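## Task

Take the foam block off the desk and set it on the counter, without letting any desk carton reach the floor and without the robot falling or being left tilted.

## Robot and tools

ROBOT. A wheeled base (0.76 m long, 0.64 m wide) whose four wheels all steer and drive. On it sits a Z-folding body (ankle, knee, waist joints), a chest with a left and a right 7-joint arm, each with a parallel gripper, and a head with head_camera. Each hand also has a wrist camera (left_wrist_camera, right_wrist_camera). Arms move at most 0.5 rad/s.

FRAMES. Everything is in metres in the base frame: origin on the floor under the base's centre (its turning point), x ahead, y to the robot's left, z up. The odometry frame is the base frame as it was when the scene began. Angles are radians unless a name ends in _deg.

TOOL move. Every argument except "cameras" forms one action. Allowed combinations: "base" and/or "joints" (plus optional "speeds" or "min_time_s"); "target" alone or with "min_time_s"; or "where" alone. An empty call just reports state and pictures. All motions in an action start at once.
- base: one key only, a relative offset from where the base last measured itself. translate_m (forward +, -4.5 to 4.5), strafe_m (left +, -4.5 to 4.5), rotate_rad (counter-clockwise +, -3.2 to 3.2). Wheels re-aim first when direction changes (about 0.5 s, up to 1.1 s). The base does not stop on contact; it stalls or spins.
- joints: a dictionary of absolute joint angles in rad, keyed by names such as body_knee_rad, left_arm_joint4_rad, right_gripper_rad, head_pitch_rad. Grippers: 0 open (pads 0.090 m apart), -0.45 about 0.050 m, -0.91 shut. Head pitch + looks down. Known body postures (ankle, knee, waist pitch): stand -0.8636, 1.434, -0.6306; tall -0.2, 0.4, -0.2; low -1, 2.3, -1.3; bow -0.9, 1.3, 0.2; lean -0.8636, 1.434, -0.194; stoop -0.4, 0.7, 0.2. Left arm rest: 1.759, -1.166, -1.575, -1.764, -0.427, 0, 0; left fold: 2.445, -1.518, -1.534, -2.102, -0.31, 0.586, 0.209; mirror for the right arm by flipping signs of joints 1, 3, 5, 7.
- target: an absolute pose for one hand. side "left" or "right"; x, y, z in base frame metres (-3 to 3) of the point between the closed pads; pitch_deg (90 fingers down, 0 level, range -30 to 95); heading_deg (0 forward, + counter-clockwise); optional roll_deg (fixes which way the camera side faces; 0 puts it up on a level hand) and arc (true lets a checked curved path be used). The body stays still. Paths are checked first; a failure moves nothing and the hand status says "refused". Otherwise "reached" (within 10 mm and 2 degrees) or "short"; on "short (part of ...)" resend the same call.
- where: 1 to 12 pixel points [u, v] of the latest full head_camera picture; returns their base-frame positions from depth, or "no place". Use a fresh picture after the head or base moves.
- speeds: per-motion top speed for this action only (base 0.04 to 1.4 m/s, rotate 0.1 to 1.78 rad/s, body 0.1 to 1.21, head 0.3 to 2.5, gripper 0.1 to 8.5). min_time_s (0.1 to 8) stretches arm and head motions.
- cameras: list from head_camera, left_wrist_camera, right_wrist_camera, all.
wait (seconds 0 to 10) lets the scene run and returns state. zoom_image takes camera and region [x0, y0, x1, y1] (at most 504 by 504) of that camera's newest picture. read_manual only gives licence text. finished_scene(scene) ends the current scene for good; call it only when the item rests on the counter, and make no further call in that reply after ending scene 1.

RESULTS. "move" reads done or the worst status. Per-part statuses: done, off_target (still pushing), contact_stop or time_out (group stops and holds), not_followed (self-collision check withheld the arm), unfinished. left_hand/right_hand print position, angles, fingers_toward and jaws_along. arms_held 1 means collision detection froze both arms; commands naming an arm are then refused, but grippers, body, head and base still work: open the hand or move away to release it. base_odometry, turned_by_wheels, turned_by_imu and base_tilt (degrees) track motion and lean. MOTOR HOT warns of heating; an over-temperature or torque fault stops an arm for a while. A gripper resting wider than commanded is holding something. A hand that stops short of its goal is likely pressing on something.

CAUTIONS. Keep weight over the wheels; never straighten ankle or knee alone from stand, and never drive bent past bow, in stoop with both arms out, or with a heavy load far out. Fold the unused arm before approaching furniture, and fold or unfold away from it, since elbows swing wide. Joint 6 and joint 7 magnitudes together must stay at or under 1.87 rad. Never let the arms strike or squeeze each other. Avoid ramming furniture, dropping things from height, knocking desk cartons off, or releasing moving objects. Loads over about 0.6 kg in a level hand can trigger a hold; carry fingers down. A grasped load sags the hand about 0.02 m per kg. Thinking time lets the scene run on with the last command held.

Each tool is called after "Call:" in YAML: its name, and indented under it one key for each argument.

## Session

Call:
move:

Scene clock: 0.00 s.
Joint torques (N m): no reading
base_odometry: x=+0.000 y=+0.000 heading=+0.000
turned_by_wheels: +0.000
turned_by_imu: +0.000
base_tilt: forward=+0.2 right=+0.8
base_status: not commanded
joint_positions: body_ankle_rad=-0.864 body_knee_rad=+1.434 body_waist_pitch_rad=-0.631 body_waist_roll_rad=+0.000 body_waist_yaw_rad=+0.000 left_arm_joint1_rad=+1.723 left_arm_joint2_rad=-1.172 left_arm_joint3_rad=-1.590 left_arm_joint4_rad=-1.792 left_arm_joint5_rad=-0.442 left_arm_joint6_rad=-0.013 left_arm_joint7_rad=+0.012 left_gripper_rad=+0.000 right_arm_joint1_rad=-1.808 right_arm_joint2_rad=-1.183 right_arm_joint3_rad=+1.531 right_arm_joint4_rad=-1.729 right_arm_joint5_rad=+0.421 right_arm_joint6_rad=+0.076 right_arm_joint7_rad=+0.011 right_gripper_rad=+0.000 head_yaw_rad=+0.000 head_roll_rad=+0.000 head_pitch_rad=+0.000
joint_status: not commanded
arms_held: 0
arms_held_load: -
chest: x=+0.0060 y=+0.0000 z=+1.1944 quat_wxyz=(+1.000, +0.000, -0.030, +0.000) (m; base frame)
head_camera_pose: x=+0.0707 y=+0.0277 z=+1.5641 quat_wxyz=(+0.405, -0.582, +0.563, -0.423) (m; base frame)
left_hand: x=+0.6100 y=+0.3243 z=+0.9900 quat_wxyz=(+0.037, +0.659, -0.005, +0.751) pitch_deg=-7.6 heading_deg=-3.2 roll_deg=+177.6 fingers_toward=(+0.99, -0.06, +0.13) jaws_along=(-0.06, -1.00, +0.04) (m; base frame)
right_hand: x=+0.5850 y=-0.2948 z=+0.8629 quat_wxyz=(+0.053, -0.748, -0.023, -0.661) pitch_deg=+6.9 heading_deg=+6.4 roll_deg=+182.8 fingers_toward=(+0.99, +0.11, -0.12) jaws_along=(+0.10, -0.99, -0.05) (m; base frame)
pictures: head_camera, left_wrist_camera, right_wrist_camera
camera_calibration:
left_wrist_camera: T_world_to_cam=[[0.0559657, 0.99748, -0.0436151, -0.321217], [-0.580885, 0.0680589, 0.811136, -0.455787], [0.81206, -0.0200604, 0.58323, -0.934336], [0, 0, 0, 1]] pos_world=[0.511954, 0.332685, 0.900628]
right_wrist_camera: T_world_to_cam=[[-0.119015, 0.992468, 0.0290212, 0.332186], [-0.405897, -0.075308, 0.910811, -0.564221], [0.906136, 0.0966208, 0.411802, -0.718667], [0, 0, 0, 1]] pos_world=[0.46173, -0.302737, 0.800207]

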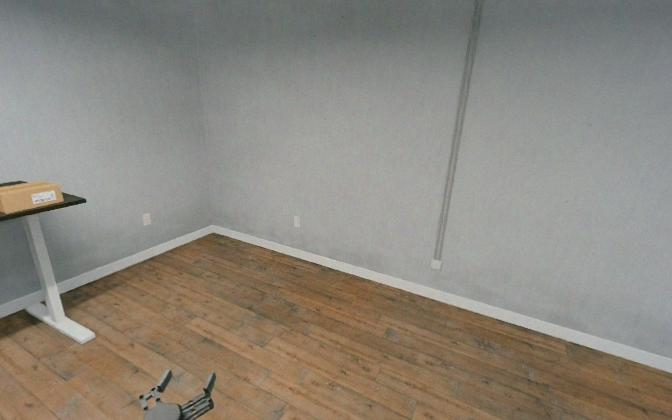

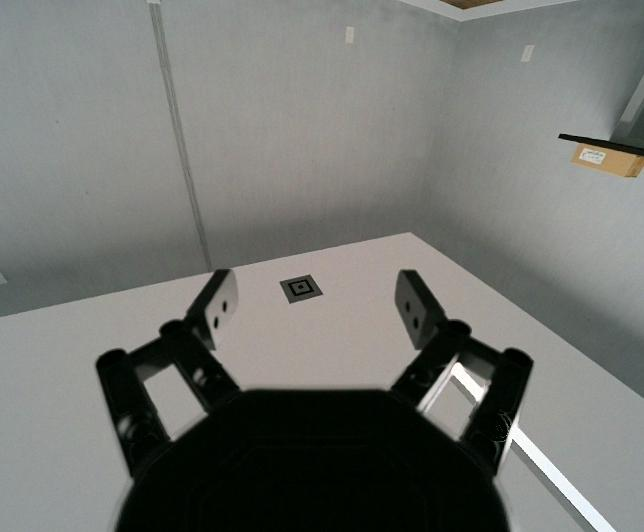

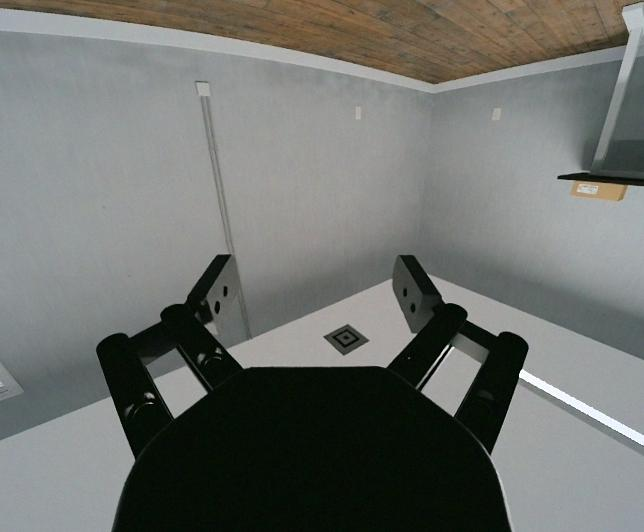

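Look left and right.

Call:
move:
  joints: {"head_yaw_rad": 1.0}
  speeds: {"head_yaw_rad":2.5}
  cameras: ["head_camera"]

Call:
move:
  joints: {"head_yaw_rad": -1.3}
  speeds: {"head_yaw_rad":2.5}
  cameras: ["head_camera"]

Scene clock: 2.63 s.
Joint torques (N m): left_arm=[-16.34 10.4 -5.87 -13.99 0.07 -2.46 0.07] | right_arm=[14.74 7.42 5.85 -14.44 -0.05 -2.37 -0.05]
move: done
base_odometry: x=+0.000 y=+0.000 heading=+0.000
turned_by_wheels: +0.000
turned_by_imu: +0.000
base_tilt: forward=+0.1 right=+0.7
base_status: not commanded
joint_positions: body_ankle_rad=-0.864 body_knee_rad=+1.434 body_waist_pitch_rad=-0.631 body_waist_roll_rad=+0.000 body_waist_yaw_rad=+0.000 left_arm_joint1_rad=+1.723 left_arm_joint2_rad=-1.172 left_arm_joint3_rad=-1.590 left_arm_joint4_rad=-1.792 left_arm_joint5_rad=-0.442 left_arm_joint6_rad=-0.013 left_arm_joint7_rad=+0.012 left_gripper_rad=+0.000 right_arm_joint1_rad=-1.808 right_arm_joint2_rad=-1.183 right_arm_joint3_rad=+1.531 right_arm_joint4_rad=-1.729 right_arm_joint5_rad=+0.421 right_arm_joint6_rad=+0.076 right_arm_joint7_rad=+0.011 right_gripper_rad=+0.000 head_yaw_rad=+1.000 head_roll_rad=+0.000 head_pitch_rad=+0.000
joint_status: all done
arms_held: 0
arms_held_load: -
chest: x=+0.0060 y=+0.0000 z=+1.1944 quat_wxyz=(+1.000, +0.000, -0.030, +0.000) (m; base frame)
head_camera_pose: x=+0.0016 y=+0.0989 z=+1.5599 quat_wxyz=(+0.542, -0.792, +0.203, -0.194) (m; base frame)
left_hand: x=+0.6100 y=+0.3243 z=+0.9900 quat_wxyz=(+0.037, +0.659, -0.005, +0.751) pitch_deg=-7.6 heading_deg=-3.2 roll_deg=+177.6 fingers_toward=(+0.99, -0.06, +0.13) jaws_along=(-0.06, -1.00, +0.04) (m; base frame)
right_hand: x=+0.5850 y=-0.2948 z=+0.8629 quat_wxyz=(+0.053, -0.748, -0.023, -0.661) pitch_deg=+6.9 heading_deg=+6.4 roll_deg=+182.8 fingers_toward=(+0.99, +0.11, -0.12) jaws_along=(+0.10, -0.99, -0.05) (m; base frame)
pictures: head_camera
camera_calibration:
head_camera: T_world_to_cam=[[0.842281, -0.53201, 0.0867644, -0.0840658], [-0.112388, -0.330747, -0.937003, 1.49449], [0.527192, 0.779469, -0.338374, 0.449884], [0, 0, 0, 1]] pos_world=[0.00159487, 0.0989048, 1.55987]

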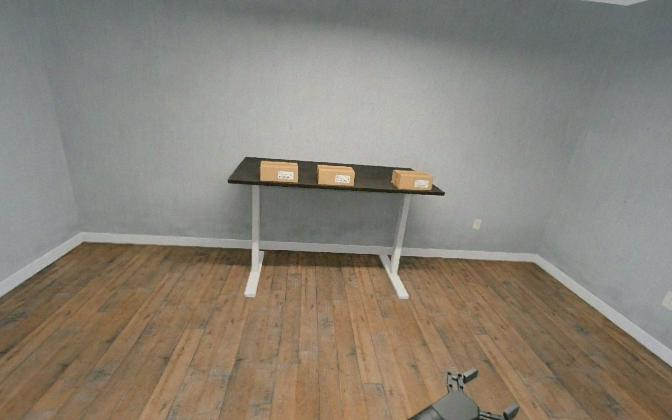

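Scene clock: 4.10 s.
Joint torques (N m): left_arm=[-16.33 10.57 -5.88 -14.04 0.1 -2.55 0] | right_arm=[14.33 7.57 5.94 -14.48 0.05 -2.36 0.08]
move: done
base_odometry: x=+0.000 y=+0.000 heading=+0.000
turned_by_wheels: +0.000
turned_by_imu: +0.000
base_tilt: forward=+0.1 right=+0.8
base_status: not commanded
joint_positions: body_ankle_rad=-0.864 body_knee_rad=+1.434 body_waist_pitch_rad=-0.631 body_waist_roll_rad=+0.000 body_waist_yaw_rad=+0.000 left_arm_joint1_rad=+1.723 left_arm_joint2_rad=-1.172 left_arm_joint3_rad=-1.590 left_arm_joint4_rad=-1.792 left_arm_joint5_rad=-0.442 left_arm_joint6_rad=-0.013 left_arm_joint7_rad=+0.012 left_gripper_rad=+0.000 right_arm_joint1_rad=-1.808 right_arm_joint2_rad=-1.183 right_arm_joint3_rad=+1.531 right_arm_joint4_rad=-1.729 right_arm_joint5_rad=+0.421 right_arm_joint6_rad=+0.076 right_arm_joint7_rad=+0.011 right_gripper_rad=+0.000 head_yaw_rad=-1.300 head_roll_rad=+0.000 head_pitch_rad=+0.000
joint_status: all done
arms_held: 0
arms_held_load: -
chest: x=+0.0060 y=+0.0000 z=+1.1944 quat_wxyz=(+1.000, +0.000, -0.030, +0.000) (m; base frame)
head_camera_pose: x=+0.0243 y=-0.0888 z=+1.5613 quat_wxyz=(+0.088, -0.108, +0.816, -0.561) (m; base frame)
left_hand: x=+0.6100 y=+0.3243 z=+0.9900 quat_wxyz=(+0.037, +0.659, -0.005, +0.751) pitch_deg=-7.6 heading_deg=-3.2 roll_deg=+177.6 fingers_toward=(+0.99, -0.06, +0.13) jaws_along=(-0.06, -1.00, +0.04) (m; base frame)
right_hand: x=+0.5850 y=-0.2948 z=+0.8629 quat_wxyz=(+0.053, -0.748, -0.023, -0.661) pitch_deg=+6.9 heading_deg=+6.4 roll_deg=+182.8 fingers_toward=(+0.99, +0.11, -0.12) jaws_along=(+0.10, -0.99, -0.05) (m; base frame)
pictures: head_camera
camera_calibration:
head_camera: T_world_to_cam=[[-0.960904, -0.275979, -0.0223249, 0.0336617], [-0.0777173, 0.346226, -0.934926, 1.49228], [0.265749, -0.89664, -0.354139, 0.466863], [0, 0, 0, 1]] pos_world=[0.0242531, -0.0887684, 1.56126]

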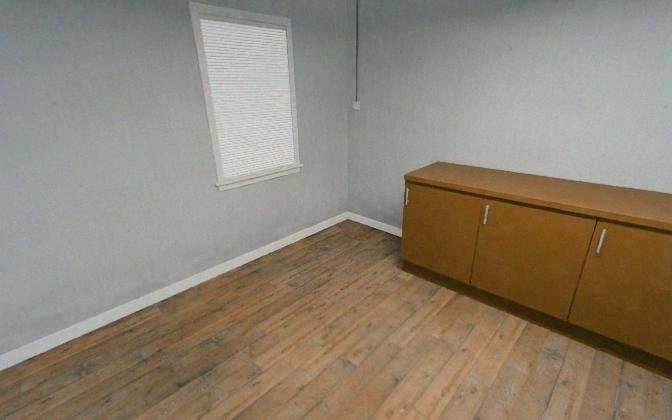

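Call:
move:
  where:
    - [405,178]
    - [433,163]
    - [600,213]
    - [500,195]
    - [620,200]
    - [500,175]

Call:
move:
  joints: {"head_yaw_rad": 1.0}
  speeds: {"head_yaw_rad":2.5}
  cameras: ["head_camera"]

Call:
zoom_image:
  camera: "head_camera"
  region: [210, 140, 470, 220]

Call:
move:
  where:
    - [232,180]
    - [244,160]
    - [442,192]
    - [410,170]
    - [261,175]
    - [298,175]
    - [319,177]
    - [354,179]
    - [394,182]
    - [430,186]
    - [305,187]

Scene clock: 5.83 s.
Joint torques (N m): left_arm=[-16.72 10.67 -5.79 -13.94 0.04 -2.49 0.05] | right_arm=[14.61 7.84 5.95 -14.6 -0.01 -2.3 0.08]
base_odometry: x=+0.000 y=+0.000 heading=+0.000
turned_by_wheels: +0.000
turned_by_imu: +0.000
base_tilt: forward=+0.1 right=+0.8
where, head_camera: pixel (405, 178): x +0.187, y -2.536, z +0.900; pixel (433, 163): x -0.018, y -3.148, z +0.891; pixel (600, 213): x -0.877, y -2.010, z +0.905; pixel (500, 195): x -0.423, y -2.213, z +0.909; pixel (620, 200): x -1.056, y -2.226, z +0.918; pixel (500, 175): x -0.490, y -2.633, z +0.933. By the robot's depth camera.
base_status: not commanded
joint_positions: body_ankle_rad=-0.864 body_knee_rad=+1.434 body_waist_pitch_rad=-0.631 body_waist_roll_rad=+0.000 body_waist_yaw_rad=+0.000 left_arm_joint1_rad=+1.723 left_arm_joint2_rad=-1.172 left_arm_joint3_rad=-1.590 left_arm_joint4_rad=-1.792 left_arm_joint5_rad=-0.442 left_arm_joint6_rad=-0.013 left_arm_joint7_rad=+0.012 left_gripper_rad=+0.000 right_arm_joint1_rad=-1.808 right_arm_joint2_rad=-1.183 right_arm_joint3_rad=+1.531 right_arm_joint4_rad=-1.729 right_arm_joint5_rad=+0.421 right_arm_joint6_rad=+0.076 right_arm_joint7_rad=+0.011 right_gripper_rad=+0.000 head_yaw_rad=-1.300 head_roll_rad=+0.000 head_pitch_rad=+0.000
joint_status: all done
arms_held: 0
arms_held_load: -
chest: x=+0.0060 y=+0.0000 z=+1.1944 quat_wxyz=(+1.000, +0.000, -0.030, +0.000) (m; base frame)
head_camera_pose: x=+0.0243 y=-0.0888 z=+1.5613 quat_wxyz=(+0.088, -0.108, +0.816, -0.561) (m; base frame)
left_hand: x=+0.6100 y=+0.3243 z=+0.9900 quat_wxyz=(+0.037, +0.659, -0.005, +0.751) pitch_deg=-7.6 heading_deg=-3.2 roll_deg=+177.6 fingers_toward=(+0.99, -0.06, +0.13) jaws_along=(-0.06, -1.00, +0.04) (m; base frame)
right_hand: x=+0.5850 y=-0.2948 z=+0.8629 quat_wxyz=(+0.053, -0.748, -0.023, -0.661) pitch_deg=+6.9 heading_deg=+6.4 roll_deg=+182.8 fingers_toward=(+0.99, +0.11, -0.12) jaws_along=(+0.10, -0.99, -0.05) (m; base frame)
pictures: none

Scene clock: 7.30 s.
Joint torques (N m): left_arm=[-16.29 10.41 -5.94 -14.04 -0.01 -2.48 0.02] | right_arm=[14.28 7.26 5.87 -14.18 -0.07 -2.37 0.14]
move: done
base_odometry: x=+0.000 y=+0.000 heading=+0.000
turned_by_wheels: +0.000
turned_by_imu: +0.000
base_tilt: forward=+0.2 right=+0.8
base_status: not commanded
joint_positions: body_ankle_rad=-0.864 body_knee_rad=+1.434 body_waist_pitch_rad=-0.631 body_waist_roll_rad=+0.000 body_waist_yaw_rad=+0.000 left_arm_joint1_rad=+1.723 left_arm_joint2_rad=-1.172 left_arm_joint3_rad=-1.590 left_arm_joint4_rad=-1.792 left_arm_joint5_rad=-0.442 left_arm_joint6_rad=-0.013 left_arm_joint7_rad=+0.012 left_gripper_rad=+0.000 right_arm_joint1_rad=-1.808 right_arm_joint2_rad=-1.183 right_arm_joint3_rad=+1.531 right_arm_joint4_rad=-1.729 right_arm_joint5_rad=+0.421 right_arm_joint6_rad=+0.076 right_arm_joint7_rad=+0.011 right_gripper_rad=+0.000 head_yaw_rad=+1.000 head_roll_rad=+0.000 head_pitch_rad=+0.000
joint_status: all done
arms_held: 0
arms_held_load: -
chest: x=+0.0060 y=+0.0000 z=+1.1944 quat_wxyz=(+1.000, +0.000, -0.030, +0.000) (m; base frame)
head_camera_pose: x=+0.0016 y=+0.0989 z=+1.5599 quat_wxyz=(+0.542, -0.792, +0.203, -0.194) (m; base frame)
left_hand: x=+0.6100 y=+0.3243 z=+0.9900 quat_wxyz=(+0.037, +0.659, -0.005, +0.751) pitch_deg=-7.6 heading_deg=-3.2 roll_deg=+177.6 fingers_toward=(+0.99, -0.06, +0.13) jaws_along=(-0.06, -1.00, +0.04) (m; base frame)
right_hand: x=+0.5850 y=-0.2948 z=+0.8629 quat_wxyz=(+0.053, -0.748, -0.023, -0.661) pitch_deg=+6.9 heading_deg=+6.4 roll_deg=+182.8 fingers_toward=(+0.99, +0.11, -0.12) jaws_along=(+0.10, -0.99, -0.05) (m; base frame)
pictures: head_camera
camera_calibration:
head_camera: T_world_to_cam=[[0.842281, -0.53201, 0.0867644, -0.0840658], [-0.112388, -0.330747, -0.937003, 1.49449], [0.527192, 0.779469, -0.338374, 0.449884], [0, 0, 0, 1]] pos_world=[0.00159487, 0.0989048, 1.55987]

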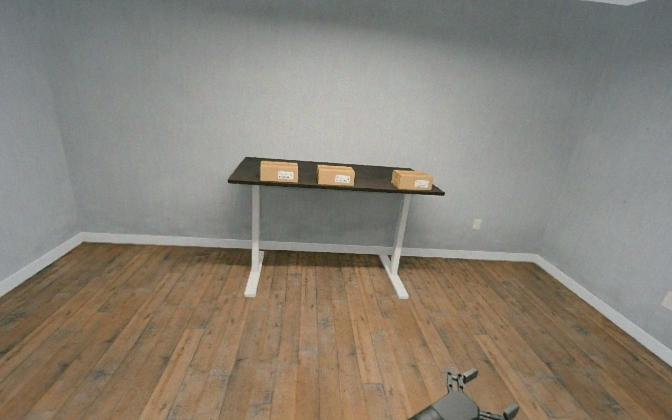

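Scaled by 1.938.

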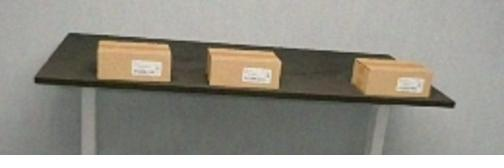

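Scene clock: 7.30 s.
Joint torques (N m): left_arm=[-16.29 10.41 -5.94 -14.04 -0.01 -2.48 0.02] | right_arm=[14.28 7.26 5.87 -14.18 -0.07 -2.37 0.14]
base_odometry: x=+0.000 y=+0.000 heading=+0.000
turned_by_wheels: +0.000
turned_by_imu: +0.000
base_tilt: forward=+0.2 right=+0.8
where, head_camera: pixel (232, 180): x +0.558, y +2.147, z +0.974; pixel (244, 160): x +0.812, y +2.709, z +0.978; pixel (442, 192): x +1.861, y +1.522, z +0.967; pixel (410, 170): x +2.115, y +2.100, z +0.976; pixel (261, 175): x +0.724, y +2.069, z +1.018; pixel (298, 175): x +1.020, y +2.124, z +0.987; pixel (319, 177): x +1.080, y +1.928, z +1.020; pixel (354, 179): x +1.381, y +1.935, z +0.984; pixel (394, 182): x +1.613, y +1.759, z +0.994; pixel (430, 186): x +1.806, y +1.591, z +0.996; pixel (305, 187): x +0.977, y +1.927, z +0.957. By the robot's depth camera.
base_status: not commanded
joint_positions: body_ankle_rad=-0.864 body_knee_rad=+1.434 body_waist_pitch_rad=-0.631 body_waist_roll_rad=+0.000 body_waist_yaw_rad=+0.000 left_arm_joint1_rad=+1.723 left_arm_joint2_rad=-1.172 left_arm_joint3_rad=-1.590 left_arm_joint4_rad=-1.792 left_arm_joint5_rad=-0.442 left_arm_joint6_rad=-0.013 left_arm_joint7_rad=+0.012 left_gripper_rad=+0.000 right_arm_joint1_rad=-1.808 right_arm_joint2_rad=-1.183 right_arm_joint3_rad=+1.531 right_arm_joint4_rad=-1.729 right_arm_joint5_rad=+0.421 right_arm_joint6_rad=+0.076 right_arm_joint7_rad=+0.011 right_gripper_rad=+0.000 head_yaw_rad=+1.000 head_roll_rad=+0.000 head_pitch_rad=+0.000
joint_status: all done
arms_held: 0
arms_held_load: -
chest: x=+0.0060 y=+0.0000 z=+1.1944 quat_wxyz=(+1.000, +0.000, -0.030, +0.000) (m; base frame)
head_camera_pose: x=+0.0016 y=+0.0989 z=+1.5599 quat_wxyz=(+0.542, -0.792, +0.203, -0.194) (m; base frame)
left_hand: x=+0.6100 y=+0.3243 z=+0.9900 quat_wxyz=(+0.037, +0.659, -0.005, +0.751) pitch_deg=-7.6 heading_deg=-3.2 roll_deg=+177.6 fingers_toward=(+0.99, -0.06, +0.13) jaws_along=(-0.06, -1.00, +0.04) (m; base frame)
right_hand: x=+0.5850 y=-0.2948 z=+0.8629 quat_wxyz=(+0.053, -0.748, -0.023, -0.661) pitch_deg=+6.9 heading_deg=+6.4 roll_deg=+182.8 fingers_toward=(+0.99, +0.11, -0.12) jaws_along=(+0.10, -0.99, -0.05) (m; base frame)
pictures: none

Call:
move:
  base: {"rotate_rad":1.12}
  joints: {"head_yaw_rad": 0, "body_ankle_rad":-0.2,"body_knee_rad":0.4,"body_waist_pitch_rad":-0.2}
  speeds: {"body_knee_rad":0.7,"rotate_rad":1.2}

Call:
move:
  base: {"translate_m":1.05}
  joints: {"head_pitch_rad":0.15}
  cameras: ["head_camera"]

Scene clock: 12.47 s.
Joint torques (N m): left_arm=[-15.16 10.46 -5.54 -14.04 0.05 -2.54 -0.04] | right_arm=[12.59 6.98 5.98 -14.1 0.04 -2.35 0.1]
move: done
base_odometry: x=+0.000 y=+0.000 heading=+1.120
turned_by_wheels: +1.120
turned_by_imu: +1.113
base_tilt: forward=+0.2 right=+0.9
base_status: done
joint_positions: body_ankle_rad=-0.200 body_knee_rad=+0.400 body_waist_pitch_rad=-0.200 body_waist_roll_rad=+0.000 body_waist_yaw_rad=+0.000 left_arm_joint1_rad=+1.723 left_arm_joint2_rad=-1.172 left_arm_joint3_rad=-1.591 left_arm_joint4_rad=-1.792 left_arm_joint5_rad=-0.442 left_arm_joint6_rad=-0.013 left_arm_joint7_rad=+0.012 left_gripper_rad=+0.000 right_arm_joint1_rad=-1.806 right_arm_joint2_rad=-1.182 right_arm_joint3_rad=+1.530 right_arm_joint4_rad=-1.730 right_arm_joint5_rad=+0.421 right_arm_joint6_rad=+0.076 right_arm_joint7_rad=+0.011 right_gripper_rad=+0.000 head_yaw_rad=+0.000 head_roll_rad=+0.000 head_pitch_rad=+0.000
joint_status: all done
arms_held: 0
arms_held_load: -
chest: x=+0.1060 y=+0.0000 z=+1.3667 quat_wxyz=(+1.000, +0.000, +0.000, +0.000) (m; base frame)
head_camera_pose: x=+0.1928 y=+0.0277 z=+1.7318 quat_wxyz=(+0.388, -0.595, +0.575, -0.405) (m; base frame)
left_hand: x=+0.6965 y=+0.3247 z=+1.1263 quat_wxyz=(+0.036, +0.681, -0.003, +0.731) pitch_deg=-4.1 heading_deg=-3.1 roll_deg=+177.4 fingers_toward=(+1.00, -0.05, +0.07) jaws_along=(-0.06, -1.00, +0.04) (m; base frame)
right_hand: x=+0.6648 y=-0.2946 z=+1.0023 quat_wxyz=(+0.054, -0.767, -0.022, -0.639) pitch_deg=+10.2 heading_deg=+6.5 roll_deg=+183.1 fingers_toward=(+0.98, +0.11, -0.18) jaws_along=(+0.10, -0.99, -0.05) (m; base frame)
pictures: none

Scene clock: 17.23 s.
Joint torques (N m): left_arm=[-14.76 10.69 -5.66 -14.04 0.16 -2.48 0.05] | right_arm=[12.47 7.6 5.7 -14.29 0.01 -2.31 0.01]
move: done
base_odometry: x=+0.454 y=+0.946 heading=+1.122
turned_by_wheels: +0.002
turned_by_imu: +0.000
base_tilt: forward=+0.1 right=+0.8
base_status: done
joint_positions: body_ankle_rad=-0.200 body_knee_rad=+0.400 body_waist_pitch_rad=-0.200 body_waist_roll_rad=+0.000 body_waist_yaw_rad=+0.000 left_arm_joint1_rad=+1.722 left_arm_joint2_rad=-1.172 left_arm_joint3_rad=-1.590 left_arm_joint4_rad=-1.792 left_arm_joint5_rad=-0.442 left_arm_joint6_rad=-0.013 left_arm_joint7_rad=+0.012 left_gripper_rad=+0.000 right_arm_joint1_rad=-1.807 right_arm_joint2_rad=-1.182 right_arm_joint3_rad=+1.531 right_arm_joint4_rad=-1.729 right_arm_joint5_rad=+0.421 right_arm_joint6_rad=+0.076 right_arm_joint7_rad=+0.011 right_gripper_rad=+0.000 head_yaw_rad=+0.000 head_roll_rad=+0.000 head_pitch_rad=+0.150
joint_status: all done
arms_held: 0
arms_held_load: -
chest: x=+0.1062 y=+0.0000 z=+1.3667 quat_wxyz=(+1.000, +0.000, +0.000, +0.000) (m; base frame)
head_camera_pose: x=+0.2080 y=+0.0277 z=+1.7161 quat_wxyz=(+0.344, -0.624, +0.603, -0.360) (m; base frame)
left_hand: x=+0.6968 y=+0.3244 z=+1.1267 quat_wxyz=(+0.037, +0.681, -0.004, +0.731) pitch_deg=-4.1 heading_deg=-3.2 roll_deg=+177.4 fingers_toward=(+1.00, -0.06, +0.07) jaws_along=(-0.06, -1.00, +0.04) (m; base frame)
right_hand: x=+0.6645 y=-0.2950 z=+1.0015 quat_wxyz=(+0.053, -0.767, -0.022, -0.639) pitch_deg=+10.3 heading_deg=+6.4 roll_deg=+183.1 fingers_toward=(+0.98, +0.11, -0.18) jaws_along=(+0.10, -0.99, -0.05) (m; base frame)
pictures: head_camera
camera_calibration:
head_camera: T_world_to_cam=[[0.0146698, -0.999316, 0.0339363, -0.0336644], [-0.504303, -0.0367016, -0.862746, 1.58651], [0.863402, -0.00445785, -0.504497, 0.686323], [0, 0, 0, 1]] pos_world=[0.208002, 0.0276455, 1.71614]

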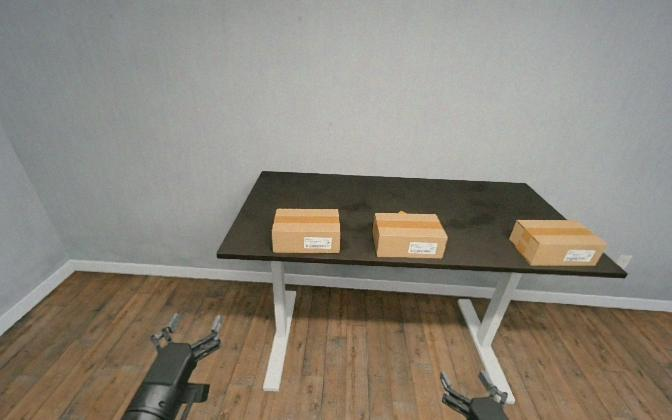

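Call:
move:
  where:
    - [222,253]
    - [620,274]
    - [275,222]
    - [340,222]
    - [375,226]
    - [445,228]
    - [402,213]
    - [375,250]
    - [436,214]
    - [400,200]
    - [378,214]

Call:
zoom_image:
  camera: "head_camera"
  region: [340, 180, 480, 270]

Scene clock: 18.33 s.
Joint torques (N m): left_arm=[-15.26 10.47 -5.74 -14.19 0.13 -2.52 0] | right_arm=[12.04 6.65 5.6 -14.05 0.05 -2.27 -0.01]
base_odometry: x=+0.454 y=+0.946 heading=+1.122
turned_by_wheels: +0.000
turned_by_imu: +0.000
base_tilt: forward=+0.2 right=+0.8
where, head_camera: pixel (222, 253): x +1.141, y +0.433, z +0.968; pixel (620, 274): x +1.121, y -1.026, z +0.954; pixel (275, 222): x +1.216, y +0.246, z +1.064; pixel (340, 222): x +1.391, y +0.000, z +0.963; pixel (375, 226): x +1.264, y -0.135, z +1.031; pixel (445, 228): x +1.375, y -0.454, z +0.962; pixel (402, 213): x +1.317, y -0.245, z +1.063; pixel (375, 250): x +1.194, y -0.134, z +0.967; pixel (436, 214): x +1.483, y -0.442, z +0.967; pixel (400, 200): x +1.600, y -0.294, z +0.970; pixel (378, 214): x +1.297, y -0.146, z +1.067. By the robot's depth camera.
base_status: done
joint_positions: body_ankle_rad=-0.200 body_knee_rad=+0.400 body_waist_pitch_rad=-0.200 body_waist_roll_rad=+0.000 body_waist_yaw_rad=+0.000 left_arm_joint1_rad=+1.722 left_arm_joint2_rad=-1.172 left_arm_joint3_rad=-1.590 left_arm_joint4_rad=-1.792 left_arm_joint5_rad=-0.442 left_arm_joint6_rad=-0.013 left_arm_joint7_rad=+0.012 left_gripper_rad=+0.000 right_arm_joint1_rad=-1.807 right_arm_joint2_rad=-1.182 right_arm_joint3_rad=+1.531 right_arm_joint4_rad=-1.729 right_arm_joint5_rad=+0.421 right_arm_joint6_rad=+0.076 right_arm_joint7_rad=+0.011 right_gripper_rad=+0.000 head_yaw_rad=+0.000 head_roll_rad=+0.000 head_pitch_rad=+0.150
joint_status: all done
arms_held: 0
arms_held_load: -
chest: x=+0.1062 y=+0.0000 z=+1.3667 quat_wxyz=(+1.000, +0.000, +0.000, +0.000) (m; base frame)
head_camera_pose: x=+0.2080 y=+0.0277 z=+1.7161 quat_wxyz=(+0.344, -0.624, +0.603, -0.360) (m; base frame)
left_hand: x=+0.6968 y=+0.3244 z=+1.1267 quat_wxyz=(+0.037, +0.681, -0.004, +0.731) pitch_deg=-4.1 heading_deg=-3.2 roll_deg=+177.4 fingers_toward=(+1.00, -0.06, +0.07) jaws_along=(-0.06, -1.00, +0.04) (m; base frame)
right_hand: x=+0.6645 y=-0.2950 z=+1.0015 quat_wxyz=(+0.053, -0.767, -0.022, -0.639) pitch_deg=+10.3 heading_deg=+6.4 roll_deg=+183.1 fingers_toward=(+0.98, +0.11, -0.18) jaws_along=(+0.10, -0.99, -0.05) (m; base frame)
pictures: none

Scaled by 3.600.
This view is cut from an older image: the scene may have changed since it was taken.

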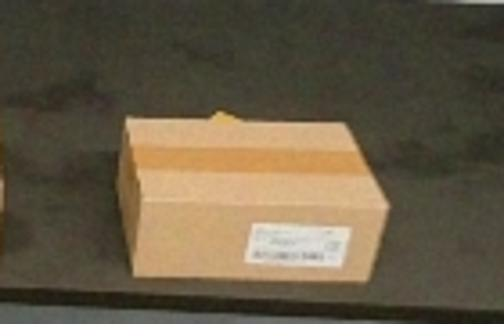

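Call:
move:
  joints: {"body_ankle_rad":-0.3,"body_knee_rad":0.55,"body_waist_pitch_rad":0.05,"left_arm_joint1_rad":2.445,"left_arm_joint2_rad":-1.518,"left_arm_joint3_rad":-1.534,"left_arm_joint4_rad":-2.102,"left_arm_joint5_rad":-0.31,"left_arm_joint6_rad":0.586,"left_arm_joint7_rad":0.209,"head_pitch_rad":0.3}

Call:
move:
  target: {"side":"right","x":0.62,"y":-0.27,"z":1.25,"pitch_deg":85,"heading_deg":0,"arc":true}

Call:
move:
  base: {"translate_m":0.4}
  cameras: ["head_camera","right_wrist_camera"]

Scene clock: 24.73 s.
Joint torques (N m): left_arm=[12.48 -0.55 0.4 -11.07 0.46 -0.43 0.29] | right_arm=[3.43 5.96 4.81 -13.11 -0.03 -2.17 0.06]
move: done
base_odometry: x=+0.454 y=+0.946 heading=+1.122
turned_by_wheels: +0.000
turned_by_imu: -0.001
base_tilt: forward=+0.2 right=+0.9
base_status: not commanded
joint_positions: body_ankle_rad=-0.300 body_knee_rad=+0.550 body_waist_pitch_rad=+0.050 body_waist_roll_rad=+0.000 body_waist_yaw_rad=+0.000 left_arm_joint1_rad=+2.442 left_arm_joint2_rad=-1.515 left_arm_joint3_rad=-1.534 left_arm_joint4_rad=-2.101 left_arm_joint5_rad=-0.311 left_arm_joint6_rad=+0.585 left_arm_joint7_rad=+0.208 left_gripper_rad=+0.000 right_arm_joint1_rad=-1.807 right_arm_joint2_rad=-1.182 right_arm_joint3_rad=+1.531 right_arm_joint4_rad=-1.729 right_arm_joint5_rad=+0.421 right_arm_joint6_rad=+0.076 right_arm_joint7_rad=+0.011 right_gripper_rad=+0.000 head_yaw_rad=+0.000 head_roll_rad=+0.000 head_pitch_rad=+0.300
joint_status: all done
arms_held: 0
arms_held_load: -
chest: x=+0.2249 y=+0.0000 z=+1.3332 quat_wxyz=(+0.989, +0.000, +0.149, +0.000) (m; base frame)
head_camera_pose: x=+0.4320 y=+0.0277 z=+1.6163 quat_wxyz=(+0.201, -0.688, +0.664, -0.212) (m; base frame)
left_hand: x=+0.3004 y=+0.2406 z=+0.7174 quat_wxyz=(+0.016, +0.983, +0.098, +0.155) pitch_deg=+72.0 heading_deg=-0.1 roll_deg=+168.5 fingers_toward=(+0.31, +0.00, -0.95) jaws_along=(+0.19, -0.98, +0.06) (m; base frame)
right_hand: x=+0.6505 y=-0.2950 z=+0.8194 quat_wxyz=(+0.056, -0.854, -0.014, -0.517) pitch_deg=+27.3 heading_deg=+7.1 roll_deg=+185.2 fingers_toward=(+0.88, +0.11, -0.46) jaws_along=(+0.08, -0.99, -0.08) (m; base frame)
pictures: none

Scene clock: 25.03 s.
Joint torques (N m): left_arm=[12.33 -0.77 0.35 -11.26 0.45 -0.49 0.3] | right_arm=[3.89 6.09 4.86 -13.06 0.18 -2.09 0.1]
move: refused
base_odometry: x=+0.454 y=+0.946 heading=+1.122
turned_by_wheels: +0.000
turned_by_imu: +0.000
base_tilt: forward=+0.2 right=+0.8
base_status: not commanded
joint_positions: body_ankle_rad=-0.300 body_knee_rad=+0.550 body_waist_pitch_rad=+0.050 body_waist_roll_rad=+0.000 body_waist_yaw_rad=+0.000 left_arm_joint1_rad=+2.442 left_arm_joint2_rad=-1.515 left_arm_joint3_rad=-1.534 left_arm_joint4_rad=-2.101 left_arm_joint5_rad=-0.311 left_arm_joint6_rad=+0.585 left_arm_joint7_rad=+0.208 left_gripper_rad=+0.000 right_arm_joint1_rad=-1.807 right_arm_joint2_rad=-1.182 right_arm_joint3_rad=+1.531 right_arm_joint4_rad=-1.729 right_arm_joint5_rad=+0.421 right_arm_joint6_rad=+0.076 right_arm_joint7_rad=+0.011 right_gripper_rad=+0.000 head_yaw_rad=+0.000 head_roll_rad=+0.000 head_pitch_rad=+0.300
joint_status: not commanded
arms_held: 0
arms_held_load: -
chest: x=+0.2249 y=+0.0000 z=+1.3332 quat_wxyz=(+0.989, +0.000, +0.149, +0.000) (m; base frame)
head_camera_pose: x=+0.4320 y=+0.0277 z=+1.6163 quat_wxyz=(+0.201, -0.688, +0.664, -0.212) (m; base frame)
left_hand: x=+0.3004 y=+0.2406 z=+0.7174 quat_wxyz=(+0.016, +0.983, +0.098, +0.155) pitch_deg=+72.0 heading_deg=-0.1 roll_deg=+168.5 fingers_toward=(+0.31, +0.00, -0.95) jaws_along=(+0.19, -0.98, +0.06) (m; base frame)
right_hand: x=+0.6505 y=-0.2950 z=+0.8194 quat_wxyz=(+0.056, -0.854, -0.014, -0.517) pitch_deg=+27.3 heading_deg=+7.1 roll_deg=+185.2 fingers_toward=(+0.88, +0.11, -0.46) jaws_along=(+0.08, -0.99, -0.08) (m; base frame)
right_hand_status: refused: no posture of the arm gets there (right_arm_joint6_rad would come within 0.1 rad of its limit): the closest leaves the hand 12 mm and 5.3 deg from the pose. Nothing moved. A plan exists at "pitch_deg" 70 (an arc).
pictures: none

not run: a stop came earlier in this reply.

Call:
move:
  target: {"side":"right","x":0.65,"y":-0.27,"z":1.25,"pitch_deg":62,"heading_deg":0,"arc":true}

Call:
move:
  base: {"translate_m":0.4}
  cameras: ["head_camera","right_wrist_camera"]

Scene clock: 31.00 s.
Joint torques (N m): left_arm=[11.87 0.13 0.41 -11 0.34 -0.49 0.29] | right_arm=[15.89 9.19 7.34 11.5 -0.85 0.52 0.29]
move: done
base_odometry: x=+0.454 y=+0.946 heading=+1.122
turned_by_wheels: +0.000
turned_by_imu: -0.001
base_tilt: forward=+0.3 right=+0.8
base_status: not commanded
joint_positions: body_ankle_rad=-0.300 body_knee_rad=+0.550 body_waist_pitch_rad=+0.050 body_waist_roll_rad=+0.000 body_waist_yaw_rad=+0.000 left_arm_joint1_rad=+2.443 left_arm_joint2_rad=-1.516 left_arm_joint3_rad=-1.534 left_arm_joint4_rad=-2.101 left_arm_joint5_rad=-0.311 left_arm_joint6_rad=+0.585 left_arm_joint7_rad=+0.208 left_gripper_rad=+0.000 right_arm_joint1_rad=-1.221 right_arm_joint2_rad=+0.971 right_arm_joint3_rad=+1.810 right_arm_joint4_rad=-2.070 right_arm_joint5_rad=-0.020 right_arm_joint6_rad=-0.714 right_arm_joint7_rad=+0.623 right_gripper_rad=+0.000 head_yaw_rad=+0.000 head_roll_rad=+0.000 head_pitch_rad=+0.300
joint_status: not commanded
arms_held: 0
arms_held_load: -
chest: x=+0.2249 y=+0.0000 z=+1.3332 quat_wxyz=(+0.989, +0.000, +0.149, +0.000) (m; base frame)
head_camera_pose: x=+0.4320 y=+0.0277 z=+1.6163 quat_wxyz=(+0.201, -0.688, +0.664, -0.212) (m; base frame)
left_hand: x=+0.2997 y=+0.2405 z=+0.7174 quat_wxyz=(+0.016, +0.983, +0.099, +0.155) pitch_deg=+72.1 heading_deg=+0.0 roll_deg=+168.5 fingers_toward=(+0.31, +0.00, -0.95) jaws_along=(+0.19, -0.98, +0.06) (m; base frame)
right_hand: x=+0.6499 y=-0.2693 z=+1.2486 quat_wxyz=(-0.241, -0.001, -0.971, -0.002) pitch_deg=+62.2 heading_deg=+0.5 roll_deg=+0.6 fingers_toward=(+0.47, +0.00, -0.88) jaws_along=(+0.00, +1.00, +0.00) (m; base frame)
right_hand_status: reached (checked arc, turning the hand the other way up, to end with the hand's camera side up, planned for 4.7 s): 2 mm and 0.3 deg off.
pictures: none

Scene clock: 34.50 s.
Joint torques (N m): left_arm=[11.35 0.02 0.29 -10.07 0.39 -0.71 0.28] | right_arm=[15.27 8.58 7.25 11.73 -0.42 0.6 0.1]
move: done
base_odometry: x=+0.627 y=+1.307 heading=+1.123
turned_by_wheels: +0.001
turned_by_imu: +0.001
base_tilt: forward=+0.2 right=+1.0
base_status: done
joint_positions: body_ankle_rad=-0.300 body_knee_rad=+0.550 body_waist_pitch_rad=+0.050 body_waist_roll_rad=+0.000 body_waist_yaw_rad=+0.000 left_arm_joint1_rad=+2.444 left_arm_joint2_rad=-1.516 left_arm_joint3_rad=-1.534 left_arm_joint4_rad=-2.102 left_arm_joint5_rad=-0.311 left_arm_joint6_rad=+0.585 left_arm_joint7_rad=+0.208 left_gripper_rad=+0.000 right_arm_joint1_rad=-1.219 right_arm_joint2_rad=+0.971 right_arm_joint3_rad=+1.810 right_arm_joint4_rad=-2.071 right_arm_joint5_rad=-0.020 right_arm_joint6_rad=-0.714 right_arm_joint7_rad=+0.623 right_gripper_rad=+0.000 head_yaw_rad=+0.000 head_roll_rad=+0.000 head_pitch_rad=+0.300
joint_status: not commanded
arms_held: 0
arms_held_load: -
chest: x=+0.2250 y=+0.0000 z=+1.3331 quat_wxyz=(+0.989, +0.000, +0.150, +0.000) (m; base frame)
head_camera_pose: x=+0.4322 y=+0.0276 z=+1.6162 quat_wxyz=(+0.201, -0.688, +0.664, -0.212) (m; base frame)
left_hand: x=+0.2999 y=+0.2403 z=+0.7177 quat_wxyz=(+0.016, +0.983, +0.099, +0.155) pitch_deg=+72.1 heading_deg=-0.1 roll_deg=+168.4 fingers_toward=(+0.31, +0.00, -0.95) jaws_along=(+0.19, -0.98, +0.06) (m; base frame)
right_hand: x=+0.6499 y=-0.2694 z=+1.2491 quat_wxyz=(-0.241, +0.000, -0.971, -0.002) pitch_deg=+62.1 heading_deg=+0.4 roll_deg=+0.5 fingers_toward=(+0.47, +0.00, -0.88) jaws_along=(+0.00, +1.00, +0.00) (m; base frame)
pictures: head_camera, right_wrist_camera
camera_calibration:
head_camera: T_world_to_cam=[[0.0278317, -0.999319, 0.0242071, -0.0235256], [-0.829341, -0.0366033, -0.557543, 1.26056], [0.55805, -0.00455858, -0.829795, 1.09999], [0, 0, 0, 1]] pos_world=[0.432242, 0.0276455, 1.61615]
right_wrist_camera: T_world_to_cam=[[0.0127541, -0.999786, 0.0163092, -0.302923], [-0.998278, -0.0117977, 0.0574553, 0.580379], [-0.0572506, -0.0170139, -0.998215, 1.41773], [0, 0, 0, 1]] pos_world=[0.664409, -0.27189, 1.38679]

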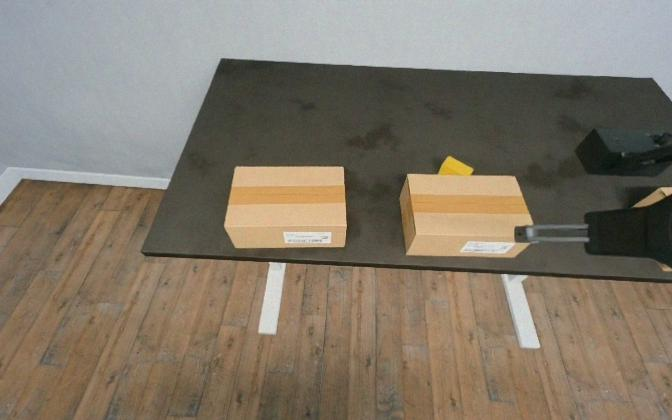

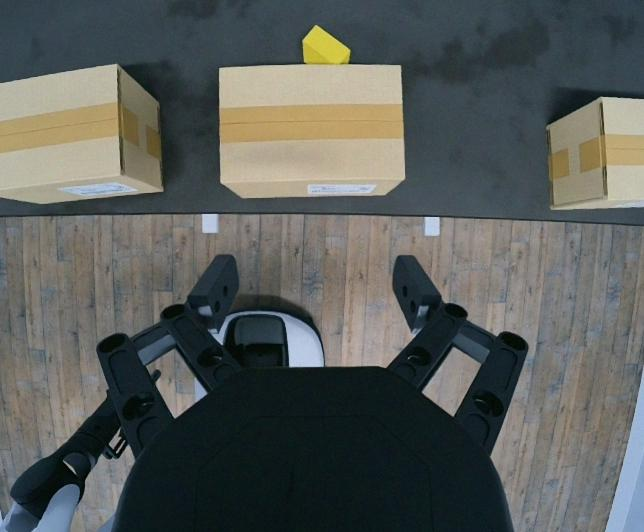

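Call:
move:
  base: {"translate_m":0.22}
  cameras: ["head_camera","right_wrist_camera"]

Call:
zoom_image:
  camera: "head_camera"
  region: [380, 160, 580, 360]

Call:
zoom_image:
  camera: "right_wrist_camera"
  region: [220, 80, 420, 280]

Scene clock: 38.53 s.
Joint torques (N m): left_arm=[11.47 0.16 0.19 -10.16 0.34 -0.71 0.24] | right_arm=[15.36 8.56 7.29 11.93 -0.87 0.62 0.15]
move: done
base_odometry: x=+0.722 y=+1.506 heading=+1.124
turned_by_wheels: +0.001
turned_by_imu: +0.000
base_tilt: forward=+0.2 right=+0.9
base_status: done
joint_positions: body_ankle_rad=-0.300 body_knee_rad=+0.550 body_waist_pitch_rad=+0.050 body_waist_roll_rad=+0.000 body_waist_yaw_rad=+0.000 left_arm_joint1_rad=+2.444 left_arm_joint2_rad=-1.516 left_arm_joint3_rad=-1.534 left_arm_joint4_rad=-2.102 left_arm_joint5_rad=-0.311 left_arm_joint6_rad=+0.586 left_arm_joint7_rad=+0.208 left_gripper_rad=+0.000 right_arm_joint1_rad=-1.219 right_arm_joint2_rad=+0.971 right_arm_joint3_rad=+1.810 right_arm_joint4_rad=-2.071 right_arm_joint5_rad=-0.020 right_arm_joint6_rad=-0.714 right_arm_joint7_rad=+0.623 right_gripper_rad=+0.000 head_yaw_rad=+0.000 head_roll_rad=+0.000 head_pitch_rad=+0.300
joint_status: not commanded
arms_held: 0
arms_held_load: -
chest: x=+0.2250 y=+0.0000 z=+1.3331 quat_wxyz=(+0.989, +0.000, +0.150, +0.000) (m; base frame)
head_camera_pose: x=+0.4322 y=+0.0276 z=+1.6162 quat_wxyz=(+0.201, -0.688, +0.664, -0.212) (m; base frame)
left_hand: x=+0.3001 y=+0.2402 z=+0.7178 quat_wxyz=(+0.016, +0.983, +0.099, +0.155) pitch_deg=+72.1 heading_deg=-0.1 roll_deg=+168.4 fingers_toward=(+0.31, +0.00, -0.95) jaws_along=(+0.19, -0.98, +0.06) (m; base frame)
right_hand: x=+0.6499 y=-0.2694 z=+1.2491 quat_wxyz=(-0.241, +0.000, -0.971, -0.002) pitch_deg=+62.1 heading_deg=+0.4 roll_deg=+0.4 fingers_toward=(+0.47, +0.00, -0.88) jaws_along=(+0.00, +1.00, +0.00) (m; base frame)
pictures: head_camera, right_wrist_camera
camera_calibration:
head_camera: T_world_to_cam=[[0.0278317, -0.999319, 0.0242071, -0.0235256], [-0.829341, -0.0366033, -0.557543, 1.26056], [0.55805, -0.00455858, -0.829795, 1.09999], [0, 0, 0, 1]] pos_world=[0.432242, 0.0276455, 1.61615]
right_wrist_camera: T_world_to_cam=[[0.0128565, -0.999783, 0.016406, -0.303124], [-0.998288, -0.0118977, 0.0572589, 0.580524], [-0.0570513, -0.017114, -0.998225, 1.41768], [0, 0, 0, 1]] pos_world=[0.664308, -0.271889, 1.38689]

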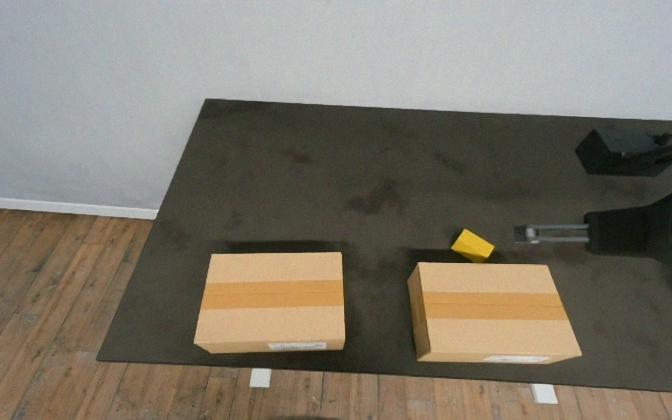

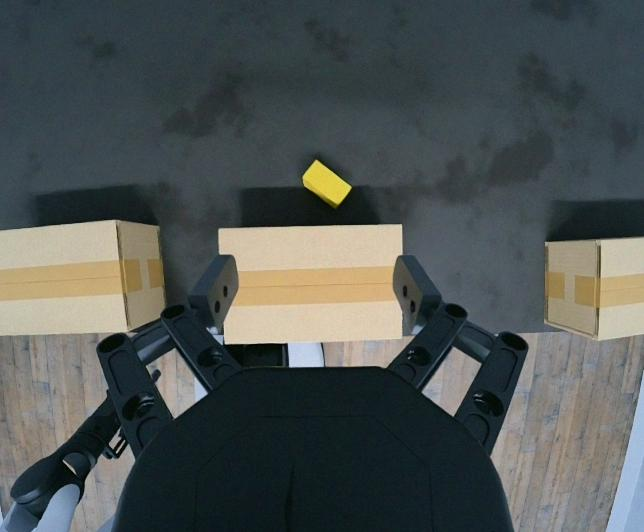

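Scaled by 2.520.

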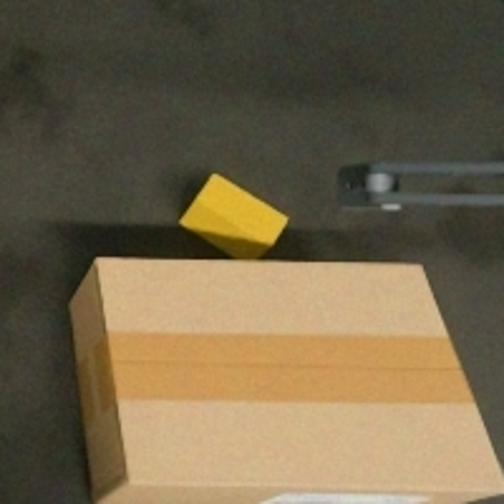

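Scaled by 2.520 from the camera's 644x532 image, which has a finer 1265x1045 frame.

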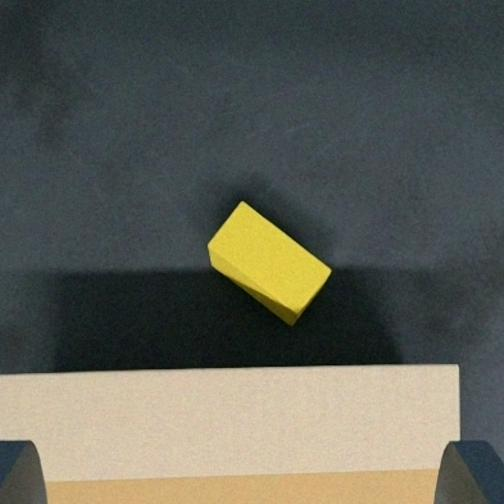

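Call:
move:
  where:
    - [465,232]
    - [492,246]
    - [453,248]
    - [478,240]
    - [485,258]
    - [420,266]
    - [545,267]
    - [480,268]
    - [500,230]
    - [472,246]

Scene clock: 39.23 s.
Joint torques (N m): left_arm=[11.45 -0.04 0.26 -10.16 0.35 -0.65 0.24] | right_arm=[15.2 8.22 7.35 11.97 -0.77 0.65 0.22]
base_odometry: x=+0.722 y=+1.506 heading=+1.124
turned_by_wheels: +0.000
turned_by_imu: +0.000
base_tilt: forward=+0.2 right=+0.9
where, head_camera: pixel (465, 232): x +0.797, y -0.265, z +1.003; pixel (492, 246): x +0.765, y -0.317, z +1.002; pixel (453, 248): x +0.778, y -0.248, z +0.962; pixel (478, 240): x +0.779, y -0.290, z +1.002; pixel (485, 258): x +0.740, y -0.300, z +0.993; pixel (420, 266): x +0.688, y -0.139, z +1.054; pixel (545, 267): x +0.696, y -0.380, z +1.053; pixel (480, 268): x +0.688, y -0.253, z +1.054; pixel (500, 230): no place (The depth camera has no reading there.); pixel (472, 246): x +0.763, y -0.274, z +1.002. By the robot's depth camera.
base_status: done
joint_positions: body_ankle_rad=-0.300 body_knee_rad=+0.550 body_waist_pitch_rad=+0.050 body_waist_roll_rad=+0.000 body_waist_yaw_rad=+0.000 left_arm_joint1_rad=+2.444 left_arm_joint2_rad=-1.516 left_arm_joint3_rad=-1.534 left_arm_joint4_rad=-2.102 left_arm_joint5_rad=-0.311 left_arm_joint6_rad=+0.586 left_arm_joint7_rad=+0.208 left_gripper_rad=+0.000 right_arm_joint1_rad=-1.219 right_arm_joint2_rad=+0.971 right_arm_joint3_rad=+1.810 right_arm_joint4_rad=-2.071 right_arm_joint5_rad=-0.020 right_arm_joint6_rad=-0.714 right_arm_joint7_rad=+0.623 right_gripper_rad=+0.000 head_yaw_rad=+0.000 head_roll_rad=+0.000 head_pitch_rad=+0.300
joint_status: not commanded
arms_held: 0
arms_held_load: -
chest: x=+0.2250 y=+0.0000 z=+1.3331 quat_wxyz=(+0.989, +0.000, +0.150, +0.000) (m; base frame)
head_camera_pose: x=+0.4322 y=+0.0276 z=+1.6162 quat_wxyz=(+0.201, -0.688, +0.664, -0.212) (m; base frame)
left_hand: x=+0.3001 y=+0.2402 z=+0.7178 quat_wxyz=(+0.016, +0.983, +0.099, +0.155) pitch_deg=+72.1 heading_deg=-0.1 roll_deg=+168.4 fingers_toward=(+0.31, +0.00, -0.95) jaws_along=(+0.19, -0.98, +0.06) (m; base frame)
right_hand: x=+0.6499 y=-0.2694 z=+1.2491 quat_wxyz=(-0.241, +0.000, -0.971, -0.002) pitch_deg=+62.1 heading_deg=+0.4 roll_deg=+0.4 fingers_toward=(+0.47, +0.00, -0.88) jaws_along=(+0.00, +1.00, +0.00) (m; base frame)
pictures: none

Call:
move:
  joints: {"right_gripper_rad":-0.38}

Call:
move:
  target: {"side":"right","x":0.77,"y":-0.281,"z":1.13,"pitch_deg":90,"heading_deg":55,"roll_deg":0,"arc":true}
  cameras: ["head_camera","right_wrist_camera"]

Call:
zoom_image:
  camera: "right_wrist_camera"
  region: [160, 120, 480, 400]

Scene clock: 43.87 s.
Joint torques (N m): left_arm=[11.09 -0.22 0.32 -10.14 0.54 -0.69 0.27] | right_arm=[14.85 8.33 7.37 11.72 -0.58 0.63 0.24]
move: done
base_odometry: x=+0.722 y=+1.506 heading=+1.124
turned_by_wheels: +0.000
turned_by_imu: +0.000
base_tilt: forward=+0.2 right=+0.9
base_status: not commanded
joint_positions: body_ankle_rad=-0.300 body_knee_rad=+0.550 body_waist_pitch_rad=+0.050 body_waist_roll_rad=+0.000 body_waist_yaw_rad=+0.000 left_arm_joint1_rad=+2.444 left_arm_joint2_rad=-1.516 left_arm_joint3_rad=-1.534 left_arm_joint4_rad=-2.102 left_arm_joint5_rad=-0.311 left_arm_joint6_rad=+0.586 left_arm_joint7_rad=+0.208 left_gripper_rad=+0.000 right_arm_joint1_rad=-1.219 right_arm_joint2_rad=+0.971 right_arm_joint3_rad=+1.810 right_arm_joint4_rad=-2.071 right_arm_joint5_rad=-0.020 right_arm_joint6_rad=-0.714 right_arm_joint7_rad=+0.623 right_gripper_rad=-0.379 head_yaw_rad=+0.000 head_roll_rad=+0.000 head_pitch_rad=+0.300
joint_status: all done
arms_held: 0
arms_held_load: -
chest: x=+0.2250 y=+0.0000 z=+1.3331 quat_wxyz=(+0.989, +0.000, +0.150, +0.000) (m; base frame)
head_camera_pose: x=+0.4322 y=+0.0276 z=+1.6162 quat_wxyz=(+0.201, -0.688, +0.664, -0.212) (m; base frame)
left_hand: x=+0.3001 y=+0.2402 z=+0.7178 quat_wxyz=(+0.016, +0.983, +0.099, +0.155) pitch_deg=+72.1 heading_deg=-0.1 roll_deg=+168.4 fingers_toward=(+0.31, +0.00, -0.95) jaws_along=(+0.19, -0.98, +0.06) (m; base frame)
right_hand: x=+0.6499 y=-0.2694 z=+1.2491 quat_wxyz=(-0.241, +0.000, -0.971, -0.002) pitch_deg=+62.1 heading_deg=+0.4 roll_deg=+0.4 fingers_toward=(+0.47, +0.00, -0.88) jaws_along=(+0.00, +1.00, +0.00) (m; base frame)
pictures: none

Scene clock: 48.83 s.
Joint torques (N m): left_arm=[11.49 -0.13 0.19 -10.03 0.39 -0.65 0.26] | right_arm=[35.8 -0.23 -7.24 9.59 -0.48 0.15 -0.38]
move: done
base_odometry: x=+0.722 y=+1.506 heading=+1.124
turned_by_wheels: +0.000
turned_by_imu: -0.001
base_tilt: forward=+0.1 right=+0.8
base_status: not commanded
joint_positions: body_ankle_rad=-0.300 body_knee_rad=+0.550 body_waist_pitch_rad=+0.050 body_waist_roll_rad=+0.000 body_waist_yaw_rad=+0.000 left_arm_joint1_rad=+2.444 left_arm_joint2_rad=-1.516 left_arm_joint3_rad=-1.534 left_arm_joint4_rad=-2.102 left_arm_joint5_rad=-0.311 left_arm_joint6_rad=+0.586 left_arm_joint7_rad=+0.208 left_gripper_rad=+0.000 right_arm_joint1_rad=-2.329 right_arm_joint2_rad=+1.850 right_arm_joint3_rad=+0.789 right_arm_joint4_rad=-0.919 right_arm_joint5_rad=-0.740 right_arm_joint6_rad=-0.227 right_arm_joint7_rad=-1.434 right_gripper_rad=-0.380 head_yaw_rad=+0.000 head_roll_rad=+0.000 head_pitch_rad=+0.300
joint_status: not commanded
arms_held: 0
arms_held_load: -
chest: x=+0.2250 y=+0.0000 z=+1.3331 quat_wxyz=(+0.989, +0.000, +0.150, +0.000) (m; base frame)
head_camera_pose: x=+0.4322 y=+0.0276 z=+1.6162 quat_wxyz=(+0.201, -0.688, +0.664, -0.212) (m; base frame)
left_hand: x=+0.3001 y=+0.2402 z=+0.7178 quat_wxyz=(+0.016, +0.983, +0.099, +0.155) pitch_deg=+72.1 heading_deg=-0.1 roll_deg=+168.4 fingers_toward=(+0.31, +0.00, -0.95) jaws_along=(+0.19, -0.98, +0.06) (m; base frame)
right_hand: x=+0.7706 y=-0.2815 z=+1.1306 quat_wxyz=(-0.002, +0.461, -0.888, +0.000) pitch_deg=+89.8 heading_deg=+54.9 roll_deg=+0.0 fingers_toward=(+0.00, +0.00, -1.00) jaws_along=(-0.82, +0.58, +0.00) (m; base frame)
right_hand_status: reached (checked arc, to end with the hand's camera side to the robot's left, planned for 4.5 s): 1 mm and 0.2 deg off.
pictures: head_camera, right_wrist_camera
camera_calibration:
head_camera: T_world_to_cam=[[0.0278254, -0.99932, 0.0242126, -0.0235314], [-0.829217, -0.0366022, -0.557727, 1.26078], [0.558234, -0.00455847, -0.829671, 1.09984], [0, 0, 0, 1]] pos_world=[0.432142, 0.0276455, 1.61625]
right_wrist_camera: T_world_to_cam=[[0.829262, -0.558698, 0.0134161, -0.81638], [-0.484507, -0.706763, 0.515498, -0.401861], [-0.278526, -0.433983, -0.856786, 1.19936], [0, 0, 0, 1]] pos_world=[0.816341, -0.21963, 1.2457]

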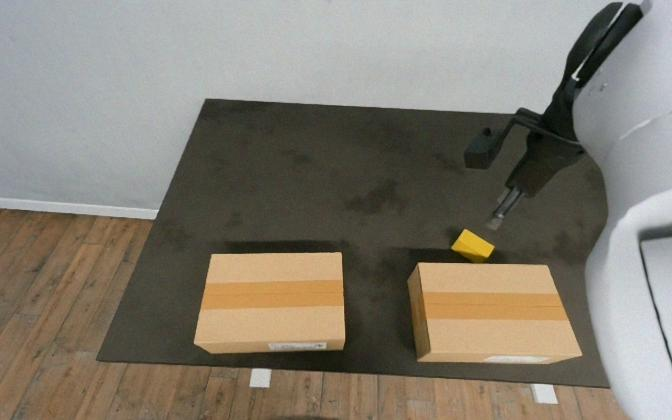

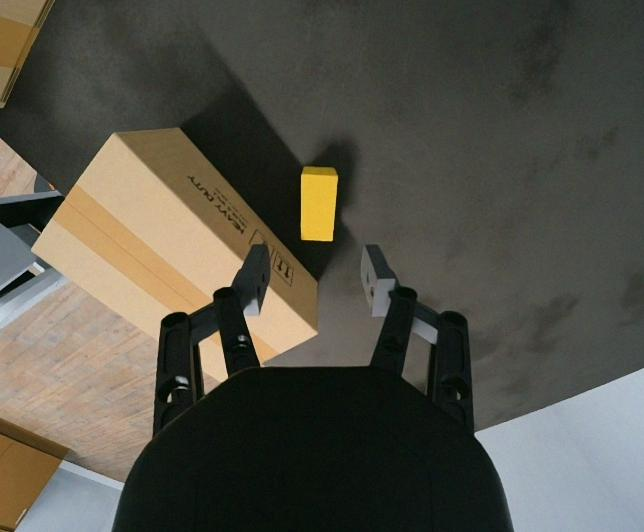

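Scaled by 1.575 from the camera's 644x532 image, which has a finer 1265x1045 frame.

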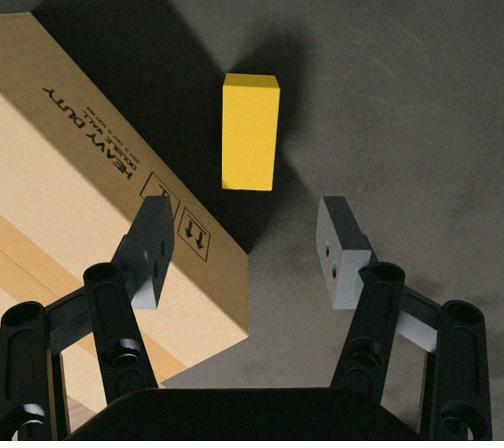

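Call:
move:
  target: {"side":"right","x":0.773,"y":-0.283,"z":0.987,"pitch_deg":90,"heading_deg":55,"roll_deg":0}
  min_time_s: 2
  cameras: ["right_wrist_camera"]

Scene clock: 53.37 s.
Joint torques (N m): left_arm=[11.63 -0.16 0.35 -10 0.35 -0.65 0.27] | right_arm=[37.56 -1.36 -6.72 8.66 0.41 0.14 0.28]
move: done
base_odometry: x=+0.722 y=+1.506 heading=+1.124
turned_by_wheels: +0.000
turned_by_imu: -0.001
base_tilt: forward=+0.2 right=+0.8
base_status: not commanded
joint_positions: body_ankle_rad=-0.300 body_knee_rad=+0.550 body_waist_pitch_rad=+0.050 body_waist_roll_rad=+0.000 body_waist_yaw_rad=+0.000 left_arm_joint1_rad=+2.444 left_arm_joint2_rad=-1.516 left_arm_joint3_rad=-1.534 left_arm_joint4_rad=-2.102 left_arm_joint5_rad=-0.311 left_arm_joint6_rad=+0.586 left_arm_joint7_rad=+0.208 left_gripper_rad=+0.000 right_arm_joint1_rad=-2.556 right_arm_joint2_rad=+1.838 right_arm_joint3_rad=+0.855 right_arm_joint4_rad=-0.949 right_arm_joint5_rad=-0.650 right_arm_joint6_rad=-0.191 right_arm_joint7_rad=-1.163 right_gripper_rad=-0.380 head_yaw_rad=+0.000 head_roll_rad=+0.000 head_pitch_rad=+0.300
joint_status: not commanded
arms_held: 0
arms_held_load: -
chest: x=+0.2250 y=+0.0000 z=+1.3331 quat_wxyz=(+0.989, +0.000, +0.150, +0.000) (m; base frame)
head_camera_pose: x=+0.4322 y=+0.0276 z=+1.6162 quat_wxyz=(+0.201, -0.688, +0.664, -0.212) (m; base frame)
left_hand: x=+0.3001 y=+0.2402 z=+0.7178 quat_wxyz=(+0.016, +0.983, +0.099, +0.155) pitch_deg=+72.1 heading_deg=-0.1 roll_deg=+168.4 fingers_toward=(+0.31, +0.00, -0.95) jaws_along=(+0.19, -0.98, +0.06) (m; base frame)
right_hand: x=+0.7728 y=-0.2823 z=+0.9878 quat_wxyz=(+0.001, +0.462, -0.887, +0.000) pitch_deg=+89.9 heading_deg=+55.1 roll_deg=+0.0 fingers_toward=(+0.00, +0.00, -1.00) jaws_along=(-0.82, +0.57, +0.00) (m; base frame)
right_hand_status: reached (straight line, to end with the hand's camera side to the robot's left, planned for 2.0 s): 1 mm and 0.1 deg off.
pictures: right_wrist_camera
camera_calibration:
right_wrist_camera: T_world_to_cam=[[0.831442, -0.555483, 0.0119468, -0.816122], [-0.480052, -0.707379, 0.518811, -0.334622], [-0.27974, -0.437097, -0.854805, 1.07537], [0, 0, 0, 1]] pos_world=[0.818746, -0.220007, 1.10259]

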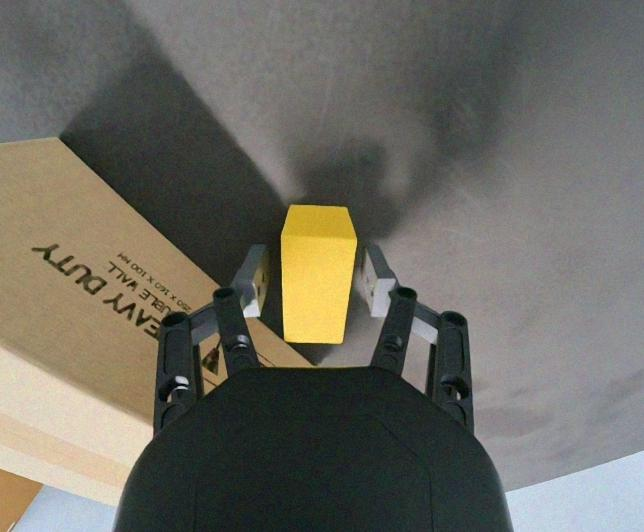

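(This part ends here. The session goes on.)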